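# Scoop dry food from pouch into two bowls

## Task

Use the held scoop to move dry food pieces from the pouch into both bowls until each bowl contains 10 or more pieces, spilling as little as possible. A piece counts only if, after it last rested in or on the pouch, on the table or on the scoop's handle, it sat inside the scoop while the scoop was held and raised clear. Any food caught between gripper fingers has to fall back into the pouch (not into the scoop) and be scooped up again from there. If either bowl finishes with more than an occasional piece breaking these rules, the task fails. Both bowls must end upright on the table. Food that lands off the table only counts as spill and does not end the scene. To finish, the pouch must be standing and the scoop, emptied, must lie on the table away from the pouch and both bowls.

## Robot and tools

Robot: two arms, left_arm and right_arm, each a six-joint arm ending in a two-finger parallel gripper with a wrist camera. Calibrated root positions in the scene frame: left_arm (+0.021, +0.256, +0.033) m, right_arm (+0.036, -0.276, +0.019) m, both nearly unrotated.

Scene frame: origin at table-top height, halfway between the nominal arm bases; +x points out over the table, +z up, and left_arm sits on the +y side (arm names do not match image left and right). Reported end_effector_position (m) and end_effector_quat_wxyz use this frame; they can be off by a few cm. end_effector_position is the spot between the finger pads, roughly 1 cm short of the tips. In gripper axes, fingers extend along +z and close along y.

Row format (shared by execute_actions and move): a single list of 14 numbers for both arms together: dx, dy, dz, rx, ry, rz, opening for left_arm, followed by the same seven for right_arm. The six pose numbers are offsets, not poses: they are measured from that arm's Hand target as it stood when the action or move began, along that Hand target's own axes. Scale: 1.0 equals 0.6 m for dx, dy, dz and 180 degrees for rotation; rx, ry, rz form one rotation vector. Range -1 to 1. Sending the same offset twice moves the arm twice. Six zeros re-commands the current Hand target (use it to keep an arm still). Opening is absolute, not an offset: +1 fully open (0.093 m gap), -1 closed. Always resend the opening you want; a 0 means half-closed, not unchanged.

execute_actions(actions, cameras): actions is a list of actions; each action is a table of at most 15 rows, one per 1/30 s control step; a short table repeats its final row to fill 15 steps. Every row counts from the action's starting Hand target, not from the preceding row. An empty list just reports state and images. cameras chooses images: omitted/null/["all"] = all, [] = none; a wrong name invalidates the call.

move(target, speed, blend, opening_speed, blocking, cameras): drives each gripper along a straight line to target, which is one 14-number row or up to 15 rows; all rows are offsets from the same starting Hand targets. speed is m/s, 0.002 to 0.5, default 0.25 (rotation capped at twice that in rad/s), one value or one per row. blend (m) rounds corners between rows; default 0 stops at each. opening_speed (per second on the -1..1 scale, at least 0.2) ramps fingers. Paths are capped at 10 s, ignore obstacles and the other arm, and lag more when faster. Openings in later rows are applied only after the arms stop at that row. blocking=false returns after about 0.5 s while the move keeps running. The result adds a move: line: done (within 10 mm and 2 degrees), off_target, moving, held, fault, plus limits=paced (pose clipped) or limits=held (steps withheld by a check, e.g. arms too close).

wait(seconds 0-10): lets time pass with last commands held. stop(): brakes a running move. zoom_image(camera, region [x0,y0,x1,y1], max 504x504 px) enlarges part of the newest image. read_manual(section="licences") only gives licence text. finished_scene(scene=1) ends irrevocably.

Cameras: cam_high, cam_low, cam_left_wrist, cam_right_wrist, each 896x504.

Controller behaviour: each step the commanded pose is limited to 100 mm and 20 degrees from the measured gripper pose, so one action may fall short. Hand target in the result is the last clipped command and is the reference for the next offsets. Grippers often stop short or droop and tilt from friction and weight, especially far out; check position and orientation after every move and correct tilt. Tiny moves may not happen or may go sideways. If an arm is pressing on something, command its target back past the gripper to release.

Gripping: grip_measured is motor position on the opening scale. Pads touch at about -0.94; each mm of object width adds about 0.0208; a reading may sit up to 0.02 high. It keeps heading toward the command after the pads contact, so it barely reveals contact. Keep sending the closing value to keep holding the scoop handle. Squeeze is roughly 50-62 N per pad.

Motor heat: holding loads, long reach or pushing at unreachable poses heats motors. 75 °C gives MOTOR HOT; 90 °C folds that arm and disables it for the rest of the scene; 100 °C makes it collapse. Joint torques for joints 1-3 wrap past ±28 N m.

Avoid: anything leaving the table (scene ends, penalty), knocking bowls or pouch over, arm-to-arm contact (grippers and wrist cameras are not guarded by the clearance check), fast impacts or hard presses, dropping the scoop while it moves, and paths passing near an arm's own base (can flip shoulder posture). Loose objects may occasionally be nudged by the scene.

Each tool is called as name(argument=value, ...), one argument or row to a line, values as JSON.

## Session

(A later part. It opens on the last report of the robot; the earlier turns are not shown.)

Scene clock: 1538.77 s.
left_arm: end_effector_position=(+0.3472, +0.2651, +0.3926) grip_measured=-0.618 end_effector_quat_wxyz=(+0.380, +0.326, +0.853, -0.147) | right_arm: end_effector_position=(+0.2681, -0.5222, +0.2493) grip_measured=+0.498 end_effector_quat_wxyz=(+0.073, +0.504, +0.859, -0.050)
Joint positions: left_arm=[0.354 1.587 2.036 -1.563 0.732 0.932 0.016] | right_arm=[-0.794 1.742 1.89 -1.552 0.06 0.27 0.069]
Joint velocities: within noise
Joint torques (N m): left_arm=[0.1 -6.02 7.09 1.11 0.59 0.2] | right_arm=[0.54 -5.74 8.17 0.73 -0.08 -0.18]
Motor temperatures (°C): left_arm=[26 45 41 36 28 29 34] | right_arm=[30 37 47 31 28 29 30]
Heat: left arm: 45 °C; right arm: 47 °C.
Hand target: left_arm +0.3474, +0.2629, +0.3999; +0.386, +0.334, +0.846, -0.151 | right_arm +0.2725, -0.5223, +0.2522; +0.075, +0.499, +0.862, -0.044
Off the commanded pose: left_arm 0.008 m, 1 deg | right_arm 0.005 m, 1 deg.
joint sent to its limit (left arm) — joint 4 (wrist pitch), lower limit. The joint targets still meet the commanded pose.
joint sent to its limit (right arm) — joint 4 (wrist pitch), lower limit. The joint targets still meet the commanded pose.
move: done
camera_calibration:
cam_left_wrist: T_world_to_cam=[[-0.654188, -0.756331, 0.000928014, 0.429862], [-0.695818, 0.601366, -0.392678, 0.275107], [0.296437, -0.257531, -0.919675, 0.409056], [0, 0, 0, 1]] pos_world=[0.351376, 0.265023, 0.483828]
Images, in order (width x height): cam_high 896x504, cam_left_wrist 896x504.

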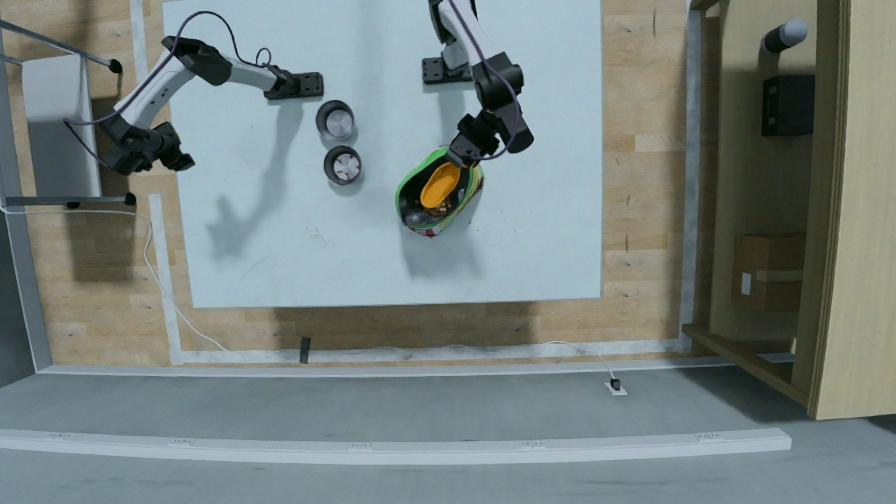

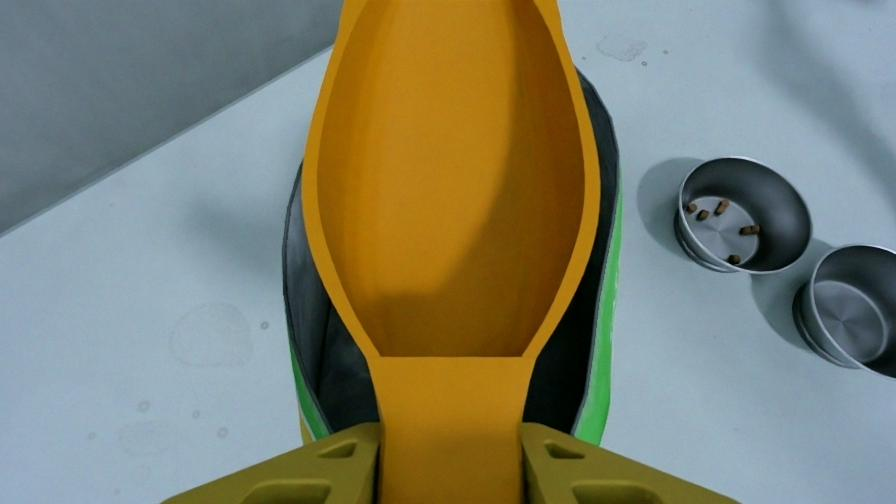

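move(
  target=[
    [0.0655,0,0.1023,0,0.133,0,-1,0,0,0,0,0,0,0.5],
    [0.166,0,0.1897,0,0.228,0,-1,0,0,0,0,0,0,0.5],
    [0.227,0,0.2717,0,0.283,0,-1,0,0,0,0,0,0,0.5],
  ],
  speed=[0.2,0.2,0.1],
  blend=0.015,
  cameras=["cam_left_wrist"],
)

Scene clock: 1558.40 s.
left_arm: end_effector_position=(+0.3792, +0.2327, +0.2115) grip_measured=-0.618 end_effector_quat_wxyz=(+0.032, +0.373, +0.927, +0.000) | right_arm: end_effector_position=(+0.2681, -0.5222, +0.2493) grip_measured=+0.498 end_effector_quat_wxyz=(+0.073, +0.504, +0.859, -0.050)
Joint positions: left_arm=[-0.082 1.872 1.848 -1.486 0.02 0.709 0.016] | right_arm=[-0.794 1.742 1.89 -1.552 0.06 0.27 0.069]
Joint velocities: within noise
Joint torques (N m): left_arm=[0.01 -6.23 3.34 0.3 -0.46 0.01] | right_arm=[0.61 -5.76 8.16 0.74 -0.07 -0.18]
Motor temperatures (°C): left_arm=[26 42 42 37 28 29 34] | right_arm=[30 37 47 31 28 29 30]
Heat: left arm: 42 °C; right arm: 47 °C.
Hand target: left_arm +0.3722, +0.2404, +0.1901; -0.016, +0.367, +0.930, +0.007 | right_arm +0.2725, -0.5223, +0.2522; +0.075, +0.499, +0.862, -0.044
Off the commanded pose: left_arm 0.024 m, 6 deg | right_arm 0.005 m, 1 deg.
joint sent to its limit (right arm) — joint 4 (wrist pitch), lower limit. The joint targets still meet the commanded pose.
move: off_target (left_arm)
camera_calibration:
cam_left_wrist: T_world_to_cam=[[-0.683262, -0.729093, -0.0397072, 0.439651], [-0.688527, 0.625235, 0.367439, 0.0766625], [-0.243071, 0.278397, -0.9292, 0.306632], [0, 0, 0, 1]] pos_world=[0.427714, 0.187249, 0.274211]
Images, in order (width x height): cam_left_wrist 896x504.

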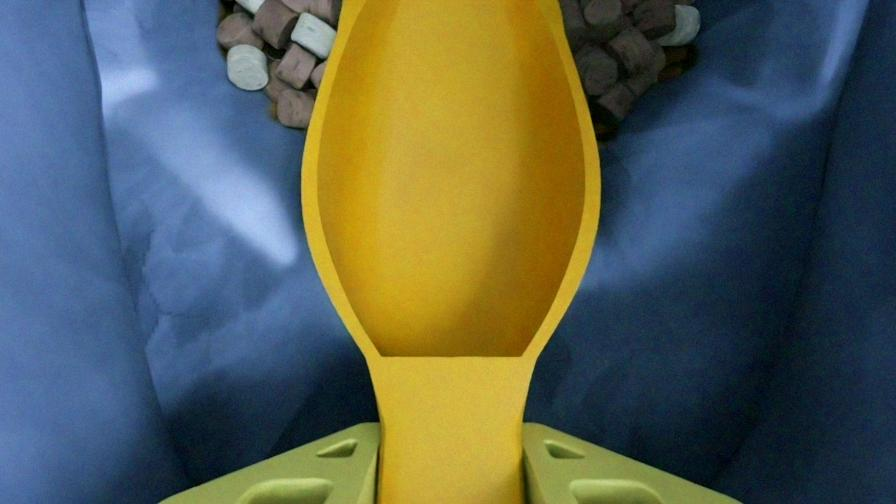

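move(
  target=[
    [-0.011,0,0.0417,0,-0.03,0.07,-1,0,0,0,0,0,0,0.5],
    [-0.02,0,0.0417,0,-0.04,-0.07,-1,0,0,0,0,0,0,0.5],
    [-0.036,0,0.045,0,-0.055,0.07,-1,0,0,0,0,0,0,0.5],
    [-0.052,0,0.048,0,-0.075,-0.07,-1,0,0,0,0,0,0,0.5],
    [-0.07,0,0.05,0,-0.095,0.06,-1,0,0,0,0,0,0,0.5],
    [-0.087,0,0.055,0,-0.11,-0.06,-1,0,0,0,0,0,0,0.5],
    [-0.1,0,0.05,0,-0.128,0.05,-1,0,0,0,0,0,0,0.5],
    [-0.109,0,0.0465,0,-0.14,0,-1,0,0,0,0,0,0,0.5],
  ],
  speed=0.15,
  cameras=["cam_left_wrist"],
)

Scene clock: 1584.63 s.
left_arm: end_effector_position=(+0.3981, +0.2225, +0.1913) grip_measured=-0.618 end_effector_quat_wxyz=(+0.165, +0.370, +0.914, -0.022) | right_arm: end_effector_position=(+0.2681, -0.5222, +0.2493) grip_measured=+0.498 end_effector_quat_wxyz=(+0.073, +0.504, +0.859, -0.050)
Joint positions: left_arm=[-0.044 1.708 1.517 -1.084 0.158 0.728 0.016] | right_arm=[-0.794 1.742 1.89 -1.552 0.06 0.27 0.069]
Joint velocities: within noise
Joint torques (N m): left_arm=[-1.68 -2.69 1.99 2.14 1.15 -0.34] | right_arm=[0.54 -5.72 8.2 0.74 -0.08 -0.18]
Motor temperatures (°C): left_arm=[26 39 40 37 28 29 34] | right_arm=[30 37 47 31 28 29 30]
Heat: left arm: 40 °C; right arm: 47 °C.
Hand target: left_arm +0.4192, +0.1966, +0.1599; +0.187, +0.363, +0.910, -0.073 | right_arm +0.2725, -0.5223, +0.2522; +0.075, +0.499, +0.862, -0.044
Off the commanded pose: left_arm 0.046 m, 6 deg | right_arm 0.005 m, 1 deg.
joint sent to its limit (right arm) — joint 4 (wrist pitch), lower limit.
move: off_target (left_arm; path cut at 10 s); path passed 7 of 8 targets
camera_calibration:
cam_left_wrist: T_world_to_cam=[[-0.672412, -0.734281, -0.0932402, 0.451504], [-0.739954, 0.663762, 0.10903, 0.164829], [-0.0181696, 0.142307, -0.989656, 0.247584], [0, 0, 0, 1]] pos_world=[0.430061, 0.186891, 0.26915]
Images, in order (width x height): cam_left_wrist 896x504.

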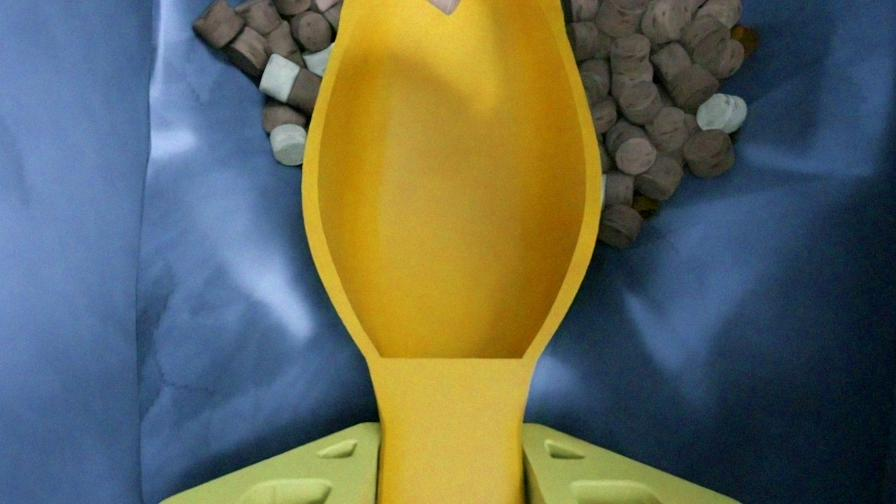

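move(
  target=[
    [-0.001,0,-0.063,0,-0.05,0.01,-1,0,0,0,0,0,0,0.5],
    [-0.0015,-0.004,-0.199,0,-0.094,0,-1,0,0,0,0,0,0,0.5],
    [0.0003,-0.002,-0.3267,0,-0.122,0,-1,0,0,0,0,0,0,0.5],
    [-0.014,-0.003,-0.4475,0,-0.188,0,-1,0,0,0,0,0,0,0.5],
  ],
  speed=[0.1,0.2,0.2,0.2],
  blend=0.02,
  cameras=["cam_left_wrist"],
)

Scene clock: 1603.10 s.
left_arm: end_effector_position=(+0.3454, +0.2627, +0.4030) grip_measured=-0.618 end_effector_quat_wxyz=(+0.435, +0.321, +0.823, -0.174) | right_arm: end_effector_position=(+0.2681, -0.5222, +0.2493) grip_measured=+0.498 end_effector_quat_wxyz=(+0.073, +0.504, +0.859, -0.050)
Joint positions: left_arm=[0.402 1.522 1.926 -1.463 0.871 0.928 0.016] | right_arm=[-0.794 1.742 1.89 -1.552 0.06 0.27 0.069]
Joint velocities: within noise
Joint torques (N m): left_arm=[0.32 -5.26 7.49 1.17 0.62 0.19] | right_arm=[0.57 -5.74 8.16 0.74 -0.07 -0.18]
Motor temperatures (°C): left_arm=[26 38 39 40 29 29 34] | right_arm=[30 37 48 31 28 29 30]
Heat: left arm: 40 °C; right arm: 48 °C.
Hand target: left_arm +0.3463, +0.2619, +0.4102; +0.444, +0.326, +0.816, -0.175 | right_arm +0.2725, -0.5223, +0.2522; +0.075, +0.499, +0.862, -0.044
Off the commanded pose: left_arm 0.007 m, 1 deg | right_arm 0.005 m, 1 deg.
joint sent to its limit (right arm) — joint 4 (wrist pitch), lower limit. The joint targets still meet the commanded pose.
move: done
camera_calibration:
cam_left_wrist: T_world_to_cam=[[-0.664946, -0.746855, 0.00742441, 0.425447], [-0.644018, 0.568296, -0.512133, 0.31836], [0.37827, -0.345322, -0.858874, 0.388826], [0, 0, 0, 1]] pos_world=[0.340847, 0.271095, 0.493836]
Images, in order (width x height): cam_left_wrist 896x504.

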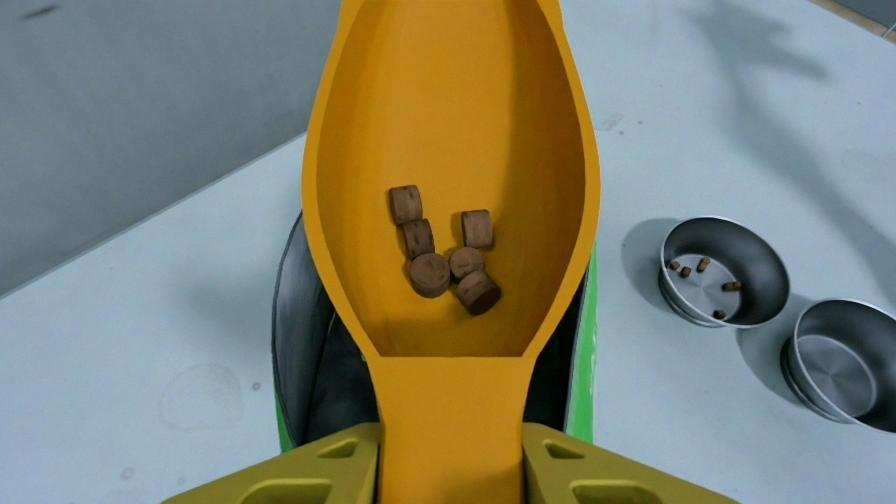

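move(
  target=[
    [-0.015,-0.2747,0.1145,0.0628,0,0.0408,-1,0,0,0,0,0,0,0.5],
    [0.1035,-0.39,0.2685,0.1257,0,0.0816,-1,0,0,0,0,0,0,0.5],
    [0.179,-0.4077,0.4342,0.0713,0.327,0.1399,-1,0,0,0,0,0,0,0.5],
  ],
  speed=[0.2,0.2,0.25],
  blend=0.02,
  cameras=["cam_left_wrist","cam_high"],
)

Scene clock: 1618.43 s.
left_arm: end_effector_position=(+0.2927, -0.0242, +0.1730) grip_measured=-0.618 end_effector_quat_wxyz=(-0.026, +0.578, +0.816, +0.011) | right_arm: end_effector_position=(+0.2681, -0.5222, +0.2493) grip_measured=+0.498 end_effector_quat_wxyz=(+0.073, +0.504, +0.859, -0.050)
Joint positions: left_arm=[-0.831 2.109 2.033 -1.551 -0.011 0.428 0.016] | right_arm=[-0.794 1.742 1.89 -1.552 0.06 0.27 0.069]
Joint velocities: within noise
Joint torques (N m): left_arm=[-0.25 -11.23 7.64 0.09 -0.15 0.04] | right_arm=[0.59 -5.78 8.16 0.74 -0.07 -0.18]
Motor temperatures (°C): left_arm=[26 38 40 38 29 29 34] | right_arm=[30 37 48 31 28 29 30]
Heat: left arm: 40 °C; right arm: 48 °C.
Hand target: left_arm +0.2949, -0.0252, +0.1773; -0.022, +0.576, +0.817, +0.017 | right_arm +0.2725, -0.5223, +0.2522; +0.075, +0.499, +0.862, -0.044
Off the commanded pose: left_arm 0.005 m, 1 deg | right_arm 0.005 m, 1 deg.
joint sent to its limit (right arm) — joint 4 (wrist pitch), lower limit. The joint targets still meet the commanded pose.
move: done
camera_calibration:
cam_left_wrist: T_world_to_cam=[[-0.940092, -0.340902, -0.00348713, 0.27009], [-0.302075, 0.828191, 0.47207, 0.0656103], [-0.158042, 0.444842, -0.881554, 0.292277], [0, 0, 0, 1]] pos_world=[0.319921, -0.0922807, 0.227627]
Images, in order (width x height): cam_high 896x504, cam_left_wrist 896x504.

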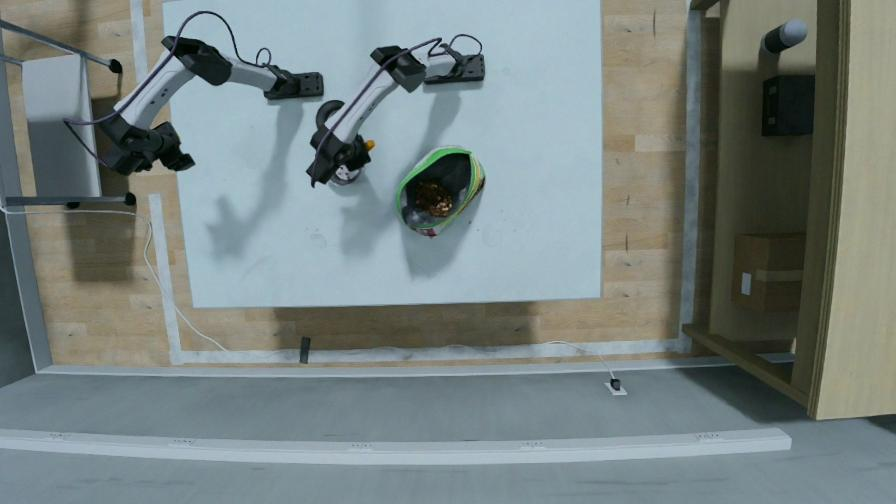

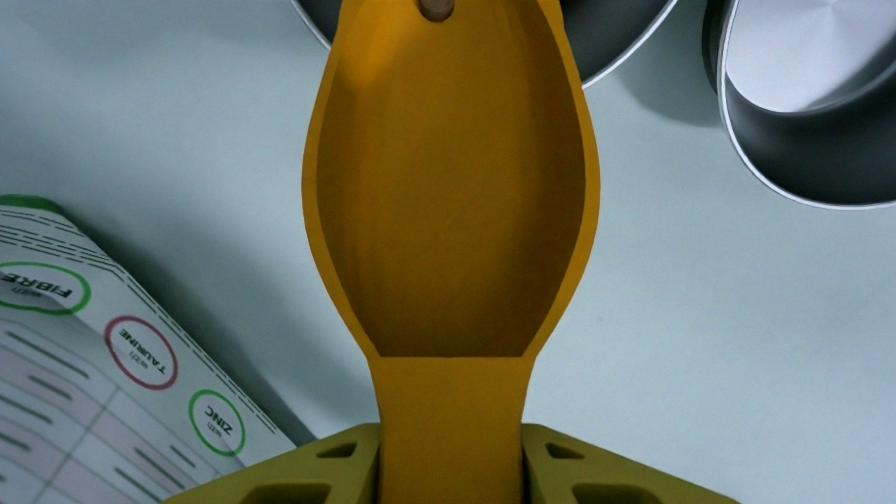

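execute_actions(
  actions=[
    [[0.02,0,-0.01,0,0,0,-1,0,0,0,0,0,0,0.5],[0.02,0,-0.01,0,0,0,-1,0,0,0,0,0,0,0.5],[0.02,0,-0.01,0,0,0,-1,0,0,0,0,0,0,0.5],[-0.02,0,0.01,0,0,0,-1,0,0,0,0,0,0,0.5],[-0.02,0,0.01,0,0,0,-1,0,0,0,0,0,0,0.5],[-0.02,0,0.01,0,0,0,-1,0,0,0,0,0,0,0.5],[0.02,0,-0.01,0,0,0,-1,0,0,0,0,0,0,0.5],[0.02,0,-0.01,0,0,0,-1,0,0,0,0,0,0,0.5],[0.02,0,-0.01,0,0,0,-1,0,0,0,0,0,0,0.5],[-0.02,0,0.01,0,0,0,-1,0,0,0,0,0,0,0.5],[-0.02,0,0.01,0,0,0,-1,0,0,0,0,0,0,0.5],[-0.02,0,0.01,0,0,0,-1,0,0,0,0,0,0,0.5],[0.02,0,0,0,0,0,-1,0,0,0,0,0,0,0.5],[0,0,0,0,0,0,-1,0,0,0,0,0,0,0.5],[0,0,0,0,0,0,-1,0,0,0,0,0,0,0.5]],
  ],
  cameras=["cam_left_wrist"],
)

Scene clock: 1630.10 s.
left_arm: end_effector_position=(+0.2929, -0.0253, +0.1662) grip_measured=-0.618 end_effector_quat_wxyz=(-0.037, +0.576, +0.817, +0.014) | right_arm: end_effector_position=(+0.2681, -0.5222, +0.2493) grip_measured=+0.498 end_effector_quat_wxyz=(+0.073, +0.504, +0.859, -0.050)
Joint positions: left_arm=[-0.833 2.134 2.044 -1.558 -0.013 0.42 0.016] | right_arm=[-0.794 1.742 1.89 -1.552 0.06 0.27 0.069]
Joint velocities: within noise
Joint torques (N m): left_arm=[-0.02 -13.61 6.71 0.11 -0.14 0.11] | right_arm=[0.54 -5.76 8.18 0.73 -0.07 -0.19]
Motor temperatures (°C): left_arm=[26 39 41 37 29 29 34] | right_arm=[30 37 48 31 28 29 30]
Heat: left arm: 41 °C; right arm: 48 °C.
Hand target: left_arm +0.2949, -0.0251, +0.1774; -0.021, +0.576, +0.817, +0.017 | right_arm +0.2725, -0.5223, +0.2522; +0.075, +0.499, +0.862, -0.044
Off the commanded pose: left_arm 0.011 m, 2 deg | right_arm 0.005 m, 1 deg.
joint sent to its limit (right arm) — joint 4 (wrist pitch), lower limit. The joint targets still meet the commanded pose.
camera_calibration:
cam_left_wrist: T_world_to_cam=[[-0.93831, -0.345781, 0.00317569, 0.268155], [-0.299848, 0.818172, 0.490597, 0.0657809], [-0.172237, 0.45938, -0.871381, 0.289598], [0, 0, 0, 1]] pos_world=[0.321217, -0.0941329, 0.219227]
Images, in order (width x height): cam_left_wrist 896x504.

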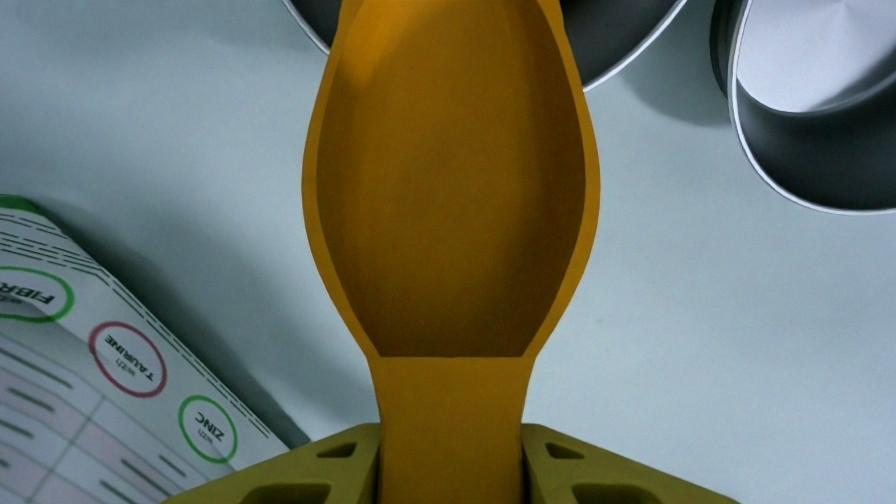

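move(
  target=[
    [0.077,-0.019,-0.151,0,-0.244,0,-1,0,0,0,0,0,0,0.5],
    [0.4427,0.2447,-0.3552,-0.0606,-0.2834,-0.1428,-1,0,0,0,0,0,0,0.5],
    [0.4057,0.2598,-0.2319,-0.0289,-0.1526,-0.1486,-1,0,0,0,0,0,0,0.5],
    [0.3985,0.2593,-0.0987,-0.0066,-0.06,-0.15,-1,0,0,0,0,0,0,0.5],
  ],
  speed=[0.25,0.3,0.25,0.25],
  blend=0.02,
  cameras=["cam_left_wrist","cam_high"],
)

zoom_image(
  camera="cam_high",
  region=[290, 80, 440, 210],
)

Scene clock: 1653.23 s.
left_arm: end_effector_position=(+0.3720, +0.2474, +0.2635) grip_measured=-0.618 end_effector_quat_wxyz=(+0.106, +0.373, +0.922, -0.014) | right_arm: end_effector_position=(+0.2681, -0.5222, +0.2493) grip_measured=+0.498 end_effector_quat_wxyz=(+0.073, +0.504, +0.859, -0.050)
Joint positions: left_arm=[0.002 1.773 1.92 -1.532 0.11 0.787 0.016] | right_arm=[-0.794 1.742 1.89 -1.552 0.06 0.27 0.069]
Joint velocities: within noise
Joint torques (N m): left_arm=[-0.17 -7.04 3.92 0.36 -0.08 0.04] | right_arm=[0.55 -5.74 8.18 0.74 -0.08 -0.18]
Motor temperatures (°C): left_arm=[26 46 41 36 28 29 34] | right_arm=[30 37 48 31 28 29 30]
Heat: left arm: 46 °C; right arm: 48 °C.
Hand target: left_arm +0.3624, +0.2488, +0.2499; +0.065, +0.369, +0.927, -0.024 | right_arm +0.2725, -0.5223, +0.2522; +0.075, +0.499, +0.862, -0.044
Off the commanded pose: left_arm 0.017 m, 5 deg | right_arm 0.005 m, 1 deg.
joint sent to its limit (left arm) — joint 4 (wrist pitch), lower limit. The joint targets still meet the commanded pose.
joint sent to its limit (right arm) — joint 4 (wrist pitch), lower limit. The joint targets still meet the commanded pose.
move: off_target (left_arm)
camera_calibration:
cam_left_wrist: T_world_to_cam=[[-0.679939, -0.730166, -0.0673891, 0.453951], [-0.723347, 0.652832, 0.224897, 0.0871], [-0.120219, 0.201662, -0.972049, 0.333632], [0, 0, 0, 1]] pos_world=[0.411771, 0.207317, 0.33531]
Images, in order (width x height): cam_high 896x504, cam_left_wrist 896x504.

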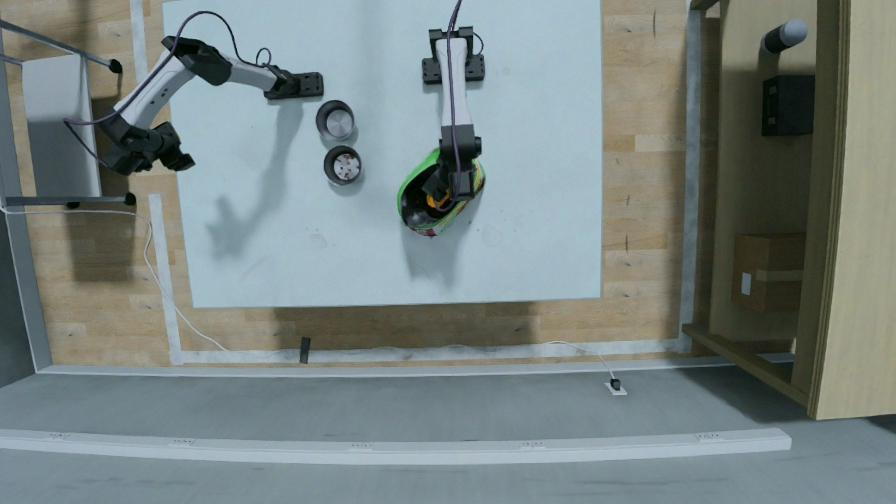

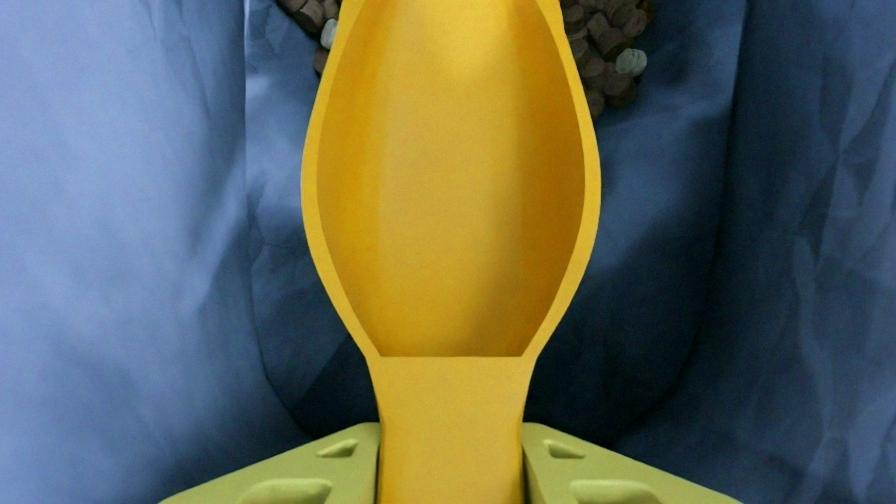

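Scaled by 3.360 from the camera's 896x504 image, which has a finer 1280x720 frame.

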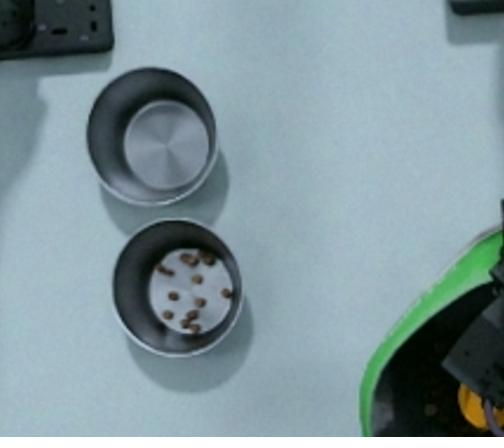

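move(
  target=[
    [-0.032,-0.0147,0.1307,0,0.022,0,-1,0,0,0,0,0,0,0.5],
    [-0.035,-0.0147,0.14,0,0.015,0.05,-1,0,0,0,0,0,0,0.5],
    [-0.045,-0.016,0.15,0,0,-0.05,-1,0,0,0,0,0,0,0.5],
    [-0.06,-0.018,0.16,0,-0.02,0.05,-1,0,0,0,0,0,0,0.5],
    [-0.075,-0.0195,0.17,0,-0.044,-0.05,-1,0,0,0,0,0,0,0.5],
    [-0.09,-0.0195,0.172,0,-0.065,0.03,-1,0,0,0,0,0,0,0.5],
    [-0.1,-0.019,0.174,0,-0.089,0,-1,0,0,0,0,0,0,0.5],
  ],
  speed=[0.15,0.2,0.2,0.2,0.2,0.2,0.1],
  cameras=["cam_left_wrist"],
)

Scene clock: 1687.23 s.
left_arm: end_effector_position=(+0.3779, +0.2224, +0.1898) grip_measured=-0.618 end_effector_quat_wxyz=(+0.154, +0.355, +0.922, -0.009) | right_arm: end_effector_position=(+0.2681, -0.5222, +0.2493) grip_measured=+0.498 end_effector_quat_wxyz=(+0.073, +0.504, +0.859, -0.050)
Joint positions: left_arm=[-0.065 1.638 1.441 -1.085 0.115 0.679 0.016] | right_arm=[-0.794 1.742 1.89 -1.552 0.06 0.27 0.069]
Joint velocities: within noise
Joint torques (N m): left_arm=[-1.22 -0.87 1.47 2.52 1.58 -0.03] | right_arm=[0.58 -5.78 8.17 0.73 -0.07 -0.18]
Motor temperatures (°C): left_arm=[26 41 39 36 29 29 34] | right_arm=[30 37 48 31 28 29 30]
Heat: left arm: 41 °C; right arm: 48 °C.
Hand target: left_arm +0.4084, +0.1900, +0.1548; +0.194, +0.362, +0.909, -0.075 | right_arm +0.2725, -0.5223, +0.2522; +0.075, +0.499, +0.862, -0.044
Off the commanded pose: left_arm 0.057 m, 9 deg | right_arm 0.005 m, 1 deg.
joint sent to its limit (right arm) — joint 4 (wrist pitch), lower limit. The joint targets still meet the commanded pose.
move: off_target (left_arm)
camera_calibration:
cam_left_wrist: T_world_to_cam=[[-0.645915, -0.756188, -0.104758, 0.434758], [-0.762479, 0.632251, 0.137422, 0.160229], [-0.0376838, 0.168639, -0.984957, 0.246406], [0, 0, 0, 1]] pos_world=[0.412273, 0.1859, 0.266224]
Images, in order (width x height): cam_left_wrist 896x504.

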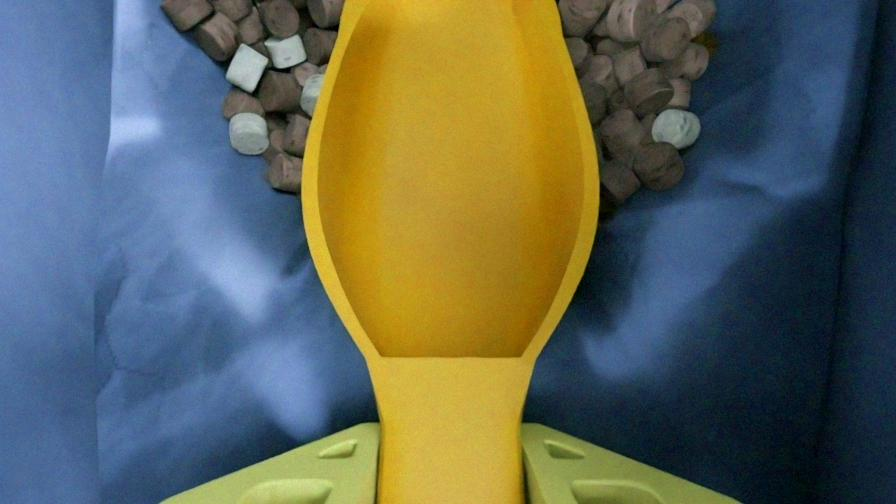

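move(
  target=[
    [-0.02,0,-0.046,0,-0.045,0,-1,0,0,0,0,0,0,0.5],
    [-0.04,0,-0.092,0,-0.08,0,-1,0,0,0,0,0,0,0.5],
  ],
  speed=0.1,
  blend=0.01,
  cameras=["cam_left_wrist"],
)

Scene clock: 1696.63 s.
left_arm: end_effector_position=(+0.4114, +0.1930, +0.2184) grip_measured=-0.618 end_effector_quat_wxyz=(+0.310, +0.353, +0.876, -0.107) | right_arm: end_effector_position=(+0.2681, -0.5222, +0.2493) grip_measured=+0.498 end_effector_quat_wxyz=(+0.073, +0.504, +0.859, -0.050)
Joint positions: left_arm=[-0.009 1.58 1.353 -0.813 0.427 0.666 0.016] | right_arm=[-0.794 1.742 1.89 -1.552 0.06 0.27 0.069]
Joint velocities: within noise
Joint torques (N m): left_arm=[0.05 -7.88 5.49 1.36 0.44 0.03] | right_arm=[0.54 -5.74 8.16 0.74 -0.07 -0.18]
Motor temperatures (°C): left_arm=[26 39 39 40 30 29 34] | right_arm=[30 37 48 31 28 29 30]
Heat: left arm: 40 °C; right arm: 48 °C.
Hand target: left_arm +0.4078, +0.1901, +0.2149; +0.306, +0.350, +0.877, -0.120 | right_arm +0.2725, -0.5223, +0.2522; +0.075, +0.499, +0.862, -0.044
Off the commanded pose: left_arm 0.006 m, 2 deg | right_arm 0.005 m, 1 deg.
joint sent to its limit (right arm) — joint 4 (wrist pitch), lower limit. The joint targets still meet the commanded pose.
move: done
camera_calibration:
cam_left_wrist: T_world_to_cam=[[-0.671792, -0.739772, -0.0378583, 0.429956], [-0.714613, 0.660704, -0.229779, 0.255463], [0.194997, -0.12731, -0.972506, 0.239398], [0, 0, 0, 1]] pos_world=[0.424716, 0.179761, 0.307794]
Images, in order (width x height): cam_left_wrist 896x504.

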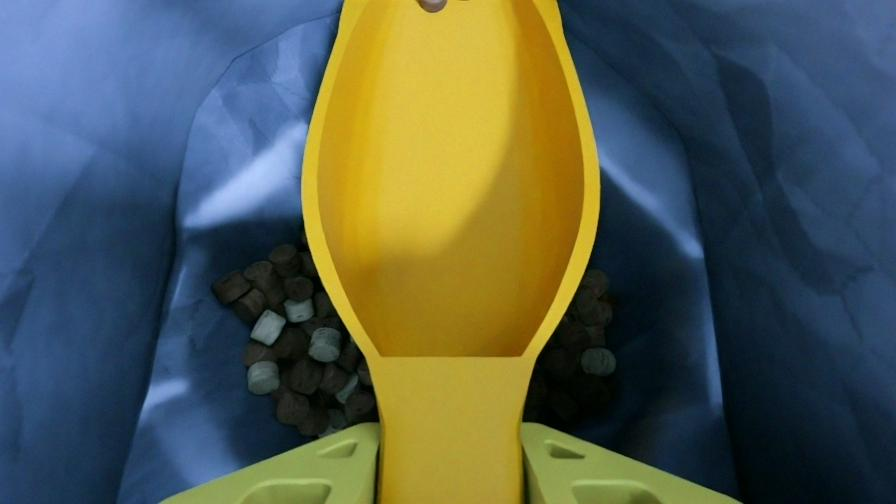

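move(
  target=[
    [0.048,0.016,-0.059,0,0.13,0,-1,0,0,0,0,0,0,0.5],
    [0.102,0.0187,0.0043,0,0.19,0,-1,0,0,0,0,0,0,0.5],
    [0.119,0.021,0.0117,-0.037,0.2,-0.047,-1,0,0,0,0,0,0,0.5],
    [0.119,0.021,0.0117,0.037,0.2,0.047,-1,0,0,0,0,0,0,0.5],
    [0.1,0.021,0.03,-0.03,0.16,-0.04,-1,0,0,0,0,0,0,0.5],
    [0.085,0.021,0.045,0.03,0.13,0.04,-1,0,0,0,0,0,0,0.5],
    [0.069,0.0218,0.062,0,0.097,0,-1,0,0,0,0,0,0,0.5],
  ],
  speed=[0.2,0.2,0.25,0.25,0.2,0.2,0.15],
  blend=[0.01,0.01,0,0,0,0,0],
  cameras=["cam_left_wrist"],
)

Scene clock: 1720.77 s.
left_arm: end_effector_position=(+0.4163, +0.2025, +0.1889) grip_measured=-0.619 end_effector_quat_wxyz=(+0.212, +0.376, +0.899, -0.068) | right_arm: end_effector_position=(+0.2681, -0.5222, +0.2493) grip_measured=+0.498 end_effector_quat_wxyz=(+0.073, +0.504, +0.859, -0.050)
Joint positions: left_arm=[-0.044 1.731 1.501 -0.984 0.279 0.724 0.016] | right_arm=[-0.794 1.742 1.89 -1.552 0.06 0.27 0.069]
Joint velocities: within noise
Joint torques (N m): left_arm=[-0.54 -5.55 3.44 1.06 -0.28 -0.14] | right_arm=[0.58 -5.76 8.21 0.74 -0.07 -0.18]
Motor temperatures (°C): left_arm=[26 39 39 37 29 29 34] | right_arm=[30 37 48 31 28 29 30]
Heat: left arm: 39 °C; right arm: 48 °C.
Hand target: left_arm +0.4102, +0.2063, +0.1601; +0.169, +0.364, +0.914, -0.066 | right_arm +0.2725, -0.5223, +0.2522; +0.075, +0.499, +0.862, -0.044
Off the commanded pose: left_arm 0.030 m, 5 deg | right_arm 0.005 m, 1 deg.
joint sent to its limit (right arm) — joint 4 (wrist pitch), lower limit. The joint targets still meet the commanded pose.
move: off_target (left_arm)
camera_calibration:
cam_left_wrist: T_world_to_cam=[[-0.693652, -0.718757, -0.0472834, 0.445744], [-0.719147, 0.694767, -0.0112391, 0.199615], [0.0409291, 0.0262077, -0.998818, 0.249004], [0, 0, 0, 1]] pos_world=[0.442552, 0.17517, 0.27203]
Images, in order (width x height): cam_left_wrist 896x504.

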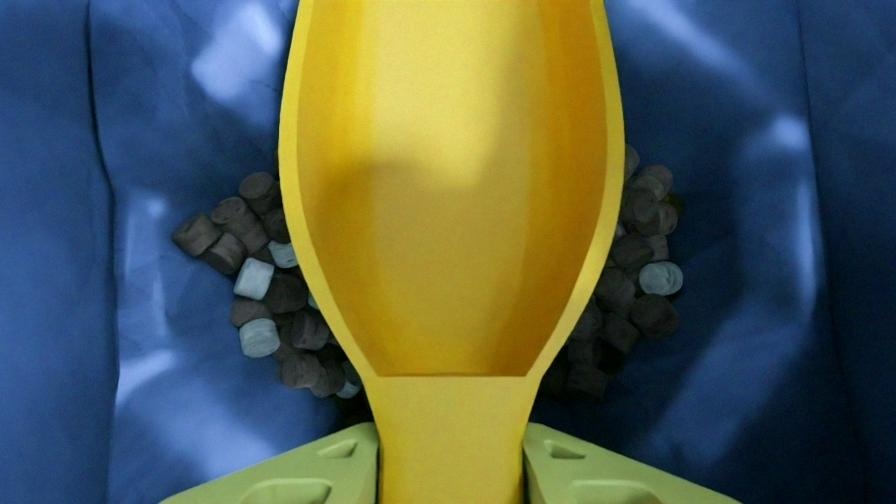

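move(
  target=[
    [0.0003,-0.006,-0.08,0,-0.05,0,-1,0,0,0,0,0,0,0.5],
    [-0.0098,-0.005,-0.174,0,-0.079,0,-1,0,0,0,0,0,0,0.5],
  ],
  speed=0.12,
  blend=0.01,
  cameras=["cam_left_wrist"],
)

Scene clock: 1749.93 s.
left_arm: end_effector_position=(+0.3863, +0.2256, +0.2485) grip_measured=-0.619 end_effector_quat_wxyz=(+0.271, +0.351, +0.890, -0.111) | right_arm: end_effector_position=(+0.2681, -0.5222, +0.2493) grip_measured=+0.498 end_effector_quat_wxyz=(+0.073, +0.504, +0.859, -0.050)
Joint positions: left_arm=[0.091 1.58 1.52 -1.105 0.447 0.774 0.016] | right_arm=[-0.794 1.742 1.89 -1.552 0.06 0.27 0.069]
Joint velocities: within noise
Joint torques (N m): left_arm=[0.49 -8.88 7.99 1.01 0.38 0.19] | right_arm=[0.59 -5.71 8.2 0.74 -0.08 -0.19]
Motor temperatures (°C): left_arm=[26 38 39 37 29 29 34] | right_arm=[30 37 48 31 28 29 30]
Heat: left arm: 39 °C; right arm: 48 °C.
Hand target: left_arm +0.3848, +0.2257, +0.2598; +0.281, +0.353, +0.885, -0.110 | right_arm +0.2725, -0.5223, +0.2522; +0.075, +0.499, +0.862, -0.044
Off the commanded pose: left_arm 0.011 m, 1 deg | right_arm 0.005 m, 1 deg.
joint sent to its limit (right arm) — joint 4 (wrist pitch), lower limit. The joint targets still meet the commanded pose.
move: off_target (left_arm)
camera_calibration:
cam_left_wrist: T_world_to_cam=[[-0.671103, -0.741363, 0.00119013, 0.428768], [-0.732326, 0.662671, -0.156732, 0.211094], [0.115407, -0.106055, -0.98764, 0.307439], [0, 0, 0, 1]] pos_world=[0.406856, 0.210592, 0.336214]
Images, in order (width x height): cam_left_wrist 896x504.

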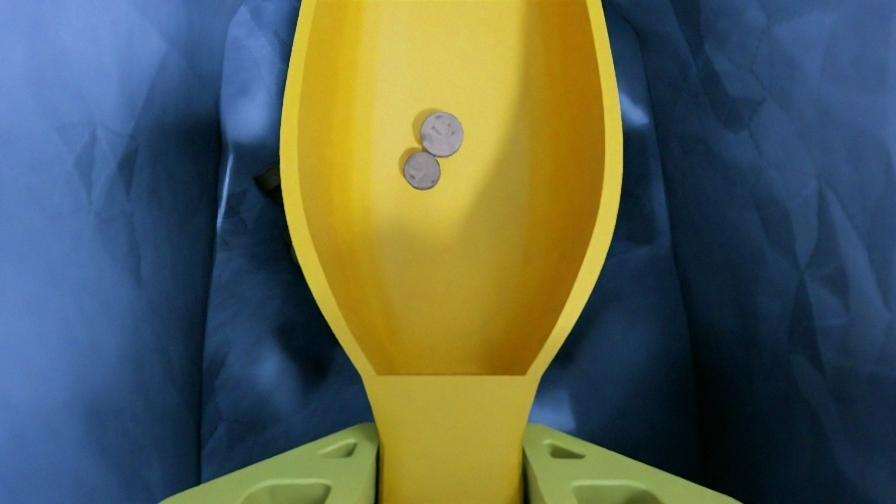

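move(
  target=[0.044,0.002,0.04,0,0.207,0,-1,0,0,0,0,0,0,0.5],
  speed=0.3,
  cameras=[],
)

execute_actions(
  actions=[
    [[0.02,0,-0.01,0,0,0,-1,0,0,0,0,0,0,0.5],[0.02,0,-0.01,0,0,0,-1,0,0,0,0,0,0,0.5],[0.02,0,-0.01,0,0,0,-1,0,0,0,0,0,0,0.5],[-0.02,0,0.01,0,0,0,-1,0,0,0,0,0,0,0.5],[-0.02,0,0.01,0,0,0,-1,0,0,0,0,0,0,0.5],[-0.02,0,0.01,0,0,0,-1,0,0,0,0,0,0,0.5],[0.02,0,-0.01,0,0,0,-1,0,0,0,0,0,0,0.5],[0.02,0,-0.01,0,0,0,-1,0,0,0,0,0,0,0.5],[0.02,0,-0.01,0,0,0,-1,0,0,0,0,0,0,0.5],[-0.02,0,0.01,0,0,0,-1,0,0,0,0,0,0,0.5],[-0.02,0,0.01,0,0,0,-1,0,0,0,0,0,0,0.5],[-0.02,0,0.01,0,0,0,-1,0,0,0,0,0,0,0.5],[0.02,0,0,0,0,0,-1,0,0,0,0,0,0,0.5],[0,0,0,0,0,0,-1,0,0,0,0,0,0,0.5],[0,0,0,0,0,0,-1,0,0,0,0,0,0,0.5]],
  ],
  cameras=["cam_left_wrist"],
)

Scene clock: 1786.10 s.
left_arm: end_effector_position=(+0.3839, +0.2297, +0.2243) grip_measured=-0.619 end_effector_quat_wxyz=(+0.033, +0.373, +0.927, +0.014) | right_arm: end_effector_position=(+0.2681, -0.5222, +0.2493) grip_measured=+0.498 end_effector_quat_wxyz=(+0.073, +0.504, +0.859, -0.050)
Joint positions: left_arm=[-0.101 1.897 1.934 -1.538 -0.006 0.691 0.016] | right_arm=[-0.794 1.742 1.89 -1.552 0.06 0.27 0.069]
Joint velocities: within noise
Joint torques (N m): left_arm=[-0.27 -8.99 6.99 0.19 -0.22 0] | right_arm=[0.58 -5.74 8.2 0.73 -0.08 -0.18]
Motor temperatures (°C): left_arm=[26 40 43 36 29 29 34] | right_arm=[30 37 48 31 28 29 30]
Heat: left arm: 43 °C; right arm: 48 °C.
Hand target: left_arm +0.3801, +0.2319, +0.2249; -0.016, +0.370, +0.929, +0.008 | right_arm +0.2725, -0.5223, +0.2522; +0.075, +0.499, +0.862, -0.044
Off the commanded pose: left_arm 0.004 m, 6 deg | right_arm 0.005 m, 1 deg.
joint sent to its limit (left arm) — joint 4 (wrist pitch), lower limit. The joint targets are off in orientation, not in position.
joint sent to its limit (right arm) — joint 4 (wrist pitch), lower limit. The joint targets still meet the commanded pose.
move: off_target (left_arm)
No camera images: "cameras" was empty.

Scene clock: 1786.80 s.
left_arm: end_effector_position=(+0.3844, +0.2286, +0.2171) grip_measured=-0.619 end_effector_quat_wxyz=(+0.016, +0.372, +0.928, +0.012) | right_arm: end_effector_position=(+0.2681, -0.5222, +0.2493) grip_measured=+0.498 end_effector_quat_wxyz=(+0.073, +0.504, +0.859, -0.050)
Joint positions: left_arm=[-0.107 1.927 1.948 -1.554 -0.014 0.681 0.016] | right_arm=[-0.794 1.742 1.89 -1.552 0.06 0.27 0.069]
Joint velocities: within noise
Joint torques (N m): left_arm=[0.23 -11.85 5.79 0.28 -0.13 0.1] | right_arm=[0.58 -5.78 8.17 0.74 -0.08 -0.18]
Motor temperatures (°C): left_arm=[26 40 43 36 28 29 34] | right_arm=[30 37 48 31 28 29 30]
Heat: left arm: 43 °C; right arm: 48 °C.
Hand target: left_arm +0.3801, +0.2319, +0.2249; -0.016, +0.370, +0.929, +0.008 | right_arm +0.2725, -0.5223, +0.2522; +0.075, +0.499, +0.862, -0.044
Off the commanded pose: left_arm 0.009 m, 4 deg | right_arm 0.005 m, 1 deg.
joint sent to its limit (left arm) — joint 4 (wrist pitch), lower limit. The joint targets are off in orientation, not in position.
joint sent to its limit (right arm) — joint 4 (wrist pitch), lower limit. The joint targets still meet the commanded pose.
camera_calibration:
cam_left_wrist: T_world_to_cam=[[-0.681369, -0.730251, -0.0496946, 0.442201], [-0.68254, 0.609397, 0.403453, 0.0742265], [-0.264338, 0.308819, -0.91365, 0.312084], [0, 0, 0, 1]] pos_world=[0.43446, 0.181307, 0.277163]
Images, in order (width x height): cam_left_wrist 896x504.

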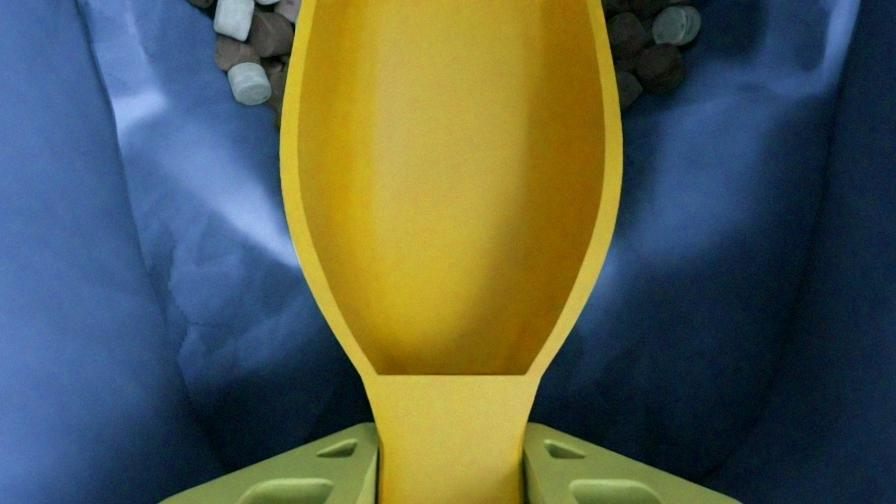

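move(
  target=[
    [0.035,0,-0.0905,0,-0.067,0,-1,0,0,0,0,0,0,0.5],
    [0.048,0,-0.19,0,-0.15,0,-1,0,0,0,0,0,0,0.5],
    [0.087,0,-0.322,0,-0.233,0,-1,0,0,0,0,0,0,0.5],
  ],
  speed=0.25,
  blend=0.02,
  cameras=["cam_left_wrist"],
)

Scene clock: 1803.10 s.
left_arm: end_effector_position=(+0.3507, +0.2645, +0.4090) grip_measured=-0.619 end_effector_quat_wxyz=(+0.373, +0.317, +0.867, -0.091) | right_arm: end_effector_position=(+0.2681, -0.5222, +0.2493) grip_measured=+0.498 end_effector_quat_wxyz=(+0.073, +0.504, +0.859, -0.050)
Joint positions: left_arm=[0.288 1.595 2.148 -1.566 0.591 0.841 0.016] | right_arm=[-0.794 1.742 1.89 -1.552 0.06 0.27 0.069]
Joint velocities: within noise
Joint torques (N m): left_arm=[0.44 -7.25 6.52 1.35 0.5 0.14] | right_arm=[0.61 -5.78 8.17 0.73 -0.08 -0.19]
Motor temperatures (°C): left_arm=[26 43 42 35 28 29 34] | right_arm=[30 37 48 31 28 29 30]
Heat: left arm: 43 °C; right arm: 48 °C.
Hand target: left_arm +0.3469, +0.2625, +0.4198; +0.317, +0.348, +0.873, -0.125 | right_arm +0.2725, -0.5223, +0.2522; +0.075, +0.499, +0.862, -0.044
Off the commanded pose: left_arm 0.012 m, 8 deg | right_arm 0.005 m, 1 deg.
joint sent to its limit (left arm) — joint 4 (wrist pitch), lower limit. The joint targets are off in orientation, not in position.
joint sent to its limit (right arm) — joint 4 (wrist pitch), lower limit. The joint targets still meet the commanded pose.
move: off_target (left_arm)
camera_calibration:
cam_left_wrist: T_world_to_cam=[[-0.60277, -0.793641, -0.0824774, 0.457601], [-0.730842, 0.590626, -0.342098, 0.278806], [0.320216, -0.145929, -0.936037, 0.391775], [0, 0, 0, 1]] pos_world=[0.354139, 0.255672, 0.499837]
Images, in order (width x height): cam_left_wrist 896x504.

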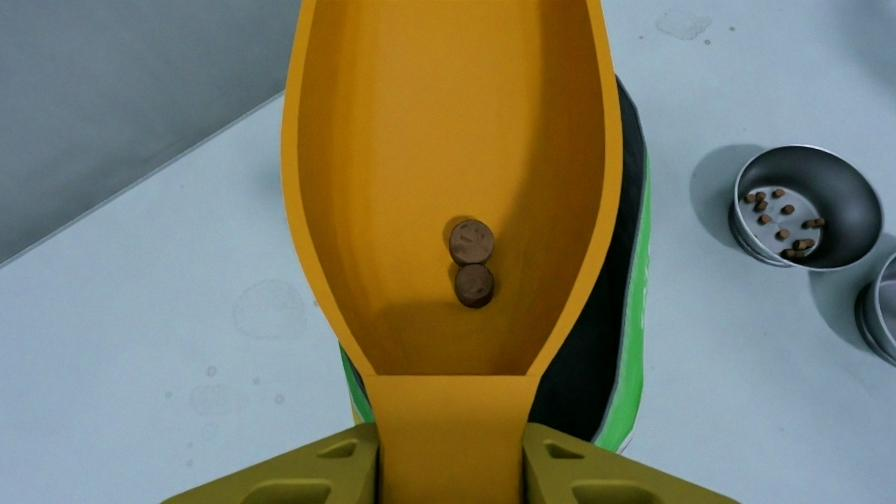

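move(
  target=[
    [0.123,0.164,-0.102,-0.1427,-0.0267,-0.1557,-1,0,0,0,0,0,0,0.5],
    [0.4425,0.3012,0.13,-0.304,-0.042,-0.3094,-1,0,0,0,0,0,0,0.5],
  ],
  speed=0.25,
  blend=0.04,
  cameras=["cam_left_wrist","cam_low"],
)

Scene clock: 1828.47 s.
left_arm: end_effector_position=(+0.3568, +0.4979, +0.1889) grip_measured=-0.618 end_effector_quat_wxyz=(+0.389, -0.267, +0.873, +0.119) | right_arm: end_effector_position=(+0.2681, -0.5222, +0.2493) grip_measured=+0.498 end_effector_quat_wxyz=(+0.073, +0.504, +0.859, -0.050)
Joint positions: left_arm=[0.611 1.452 0.979 -0.26 0.032 0.028 0.016] | right_arm=[-0.794 1.742 1.89 -1.552 0.06 0.27 0.069]
Joint velocities: within noise
Joint torques (N m): left_arm=[-0.44 -6.61 6.45 2.19 -0.17 0.04] | right_arm=[0.57 -5.74 8.16 0.73 -0.07 -0.18]
Motor temperatures (°C): left_arm=[26 41 43 38 28 29 34] | right_arm=[30 37 48 31 28 29 30]
Heat: left arm: 43 °C; right arm: 48 °C.
Hand target: left_arm +0.3599, +0.5000, +0.1905; +0.397, -0.270, +0.869, +0.125 | right_arm +0.2725, -0.5223, +0.2522; +0.075, +0.499, +0.862, -0.044
Off the commanded pose: left_arm 0.004 m, 1 deg | right_arm 0.005 m, 1 deg.
joint sent to its limit (right arm) — joint 4 (wrist pitch), lower limit. The joint targets still meet the commanded pose.
move: done
camera_calibration:
cam_left_wrist: T_world_to_cam=[[0.575165, -0.818035, -0.00191538, 0.205013], [-0.753133, -0.528614, -0.39161, 0.644688], [0.319338, 0.226683, -0.920129, 0.0296815], [0, 0, 0, 1]] pos_world=[0.358141, 0.501771, 0.28017]
Images, in order (width x height): cam_low 896x504, cam_left_wrist 896x504.

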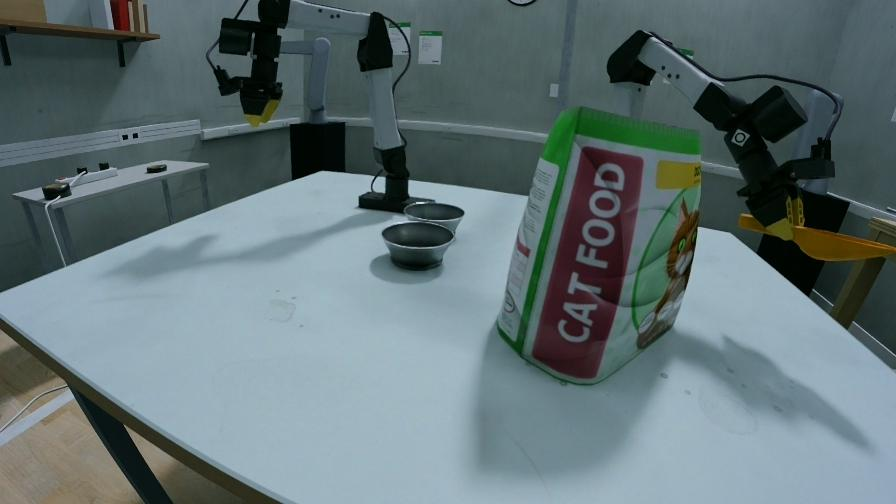

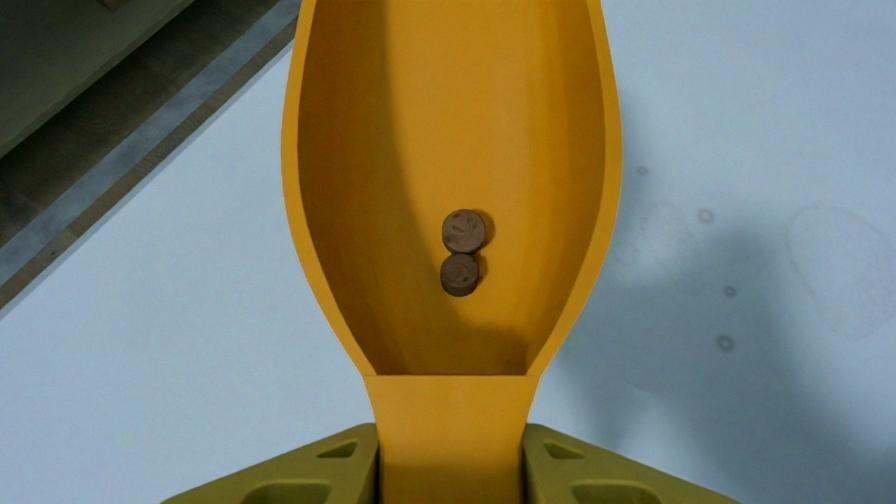

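zoom_image(
  camera="cam_low",
  region=[690, 120, 896, 300],
)

Scaled by 2.447 from the camera's 896x504 image, which has a finer 1280x720 frame.

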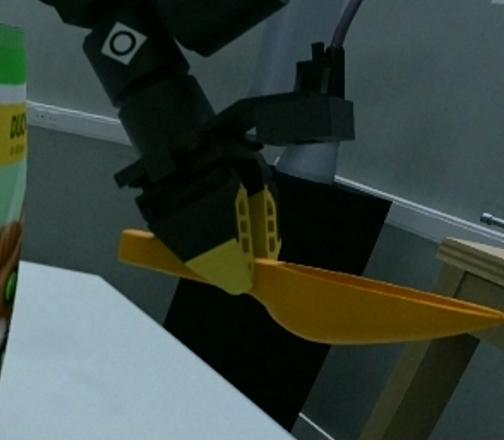

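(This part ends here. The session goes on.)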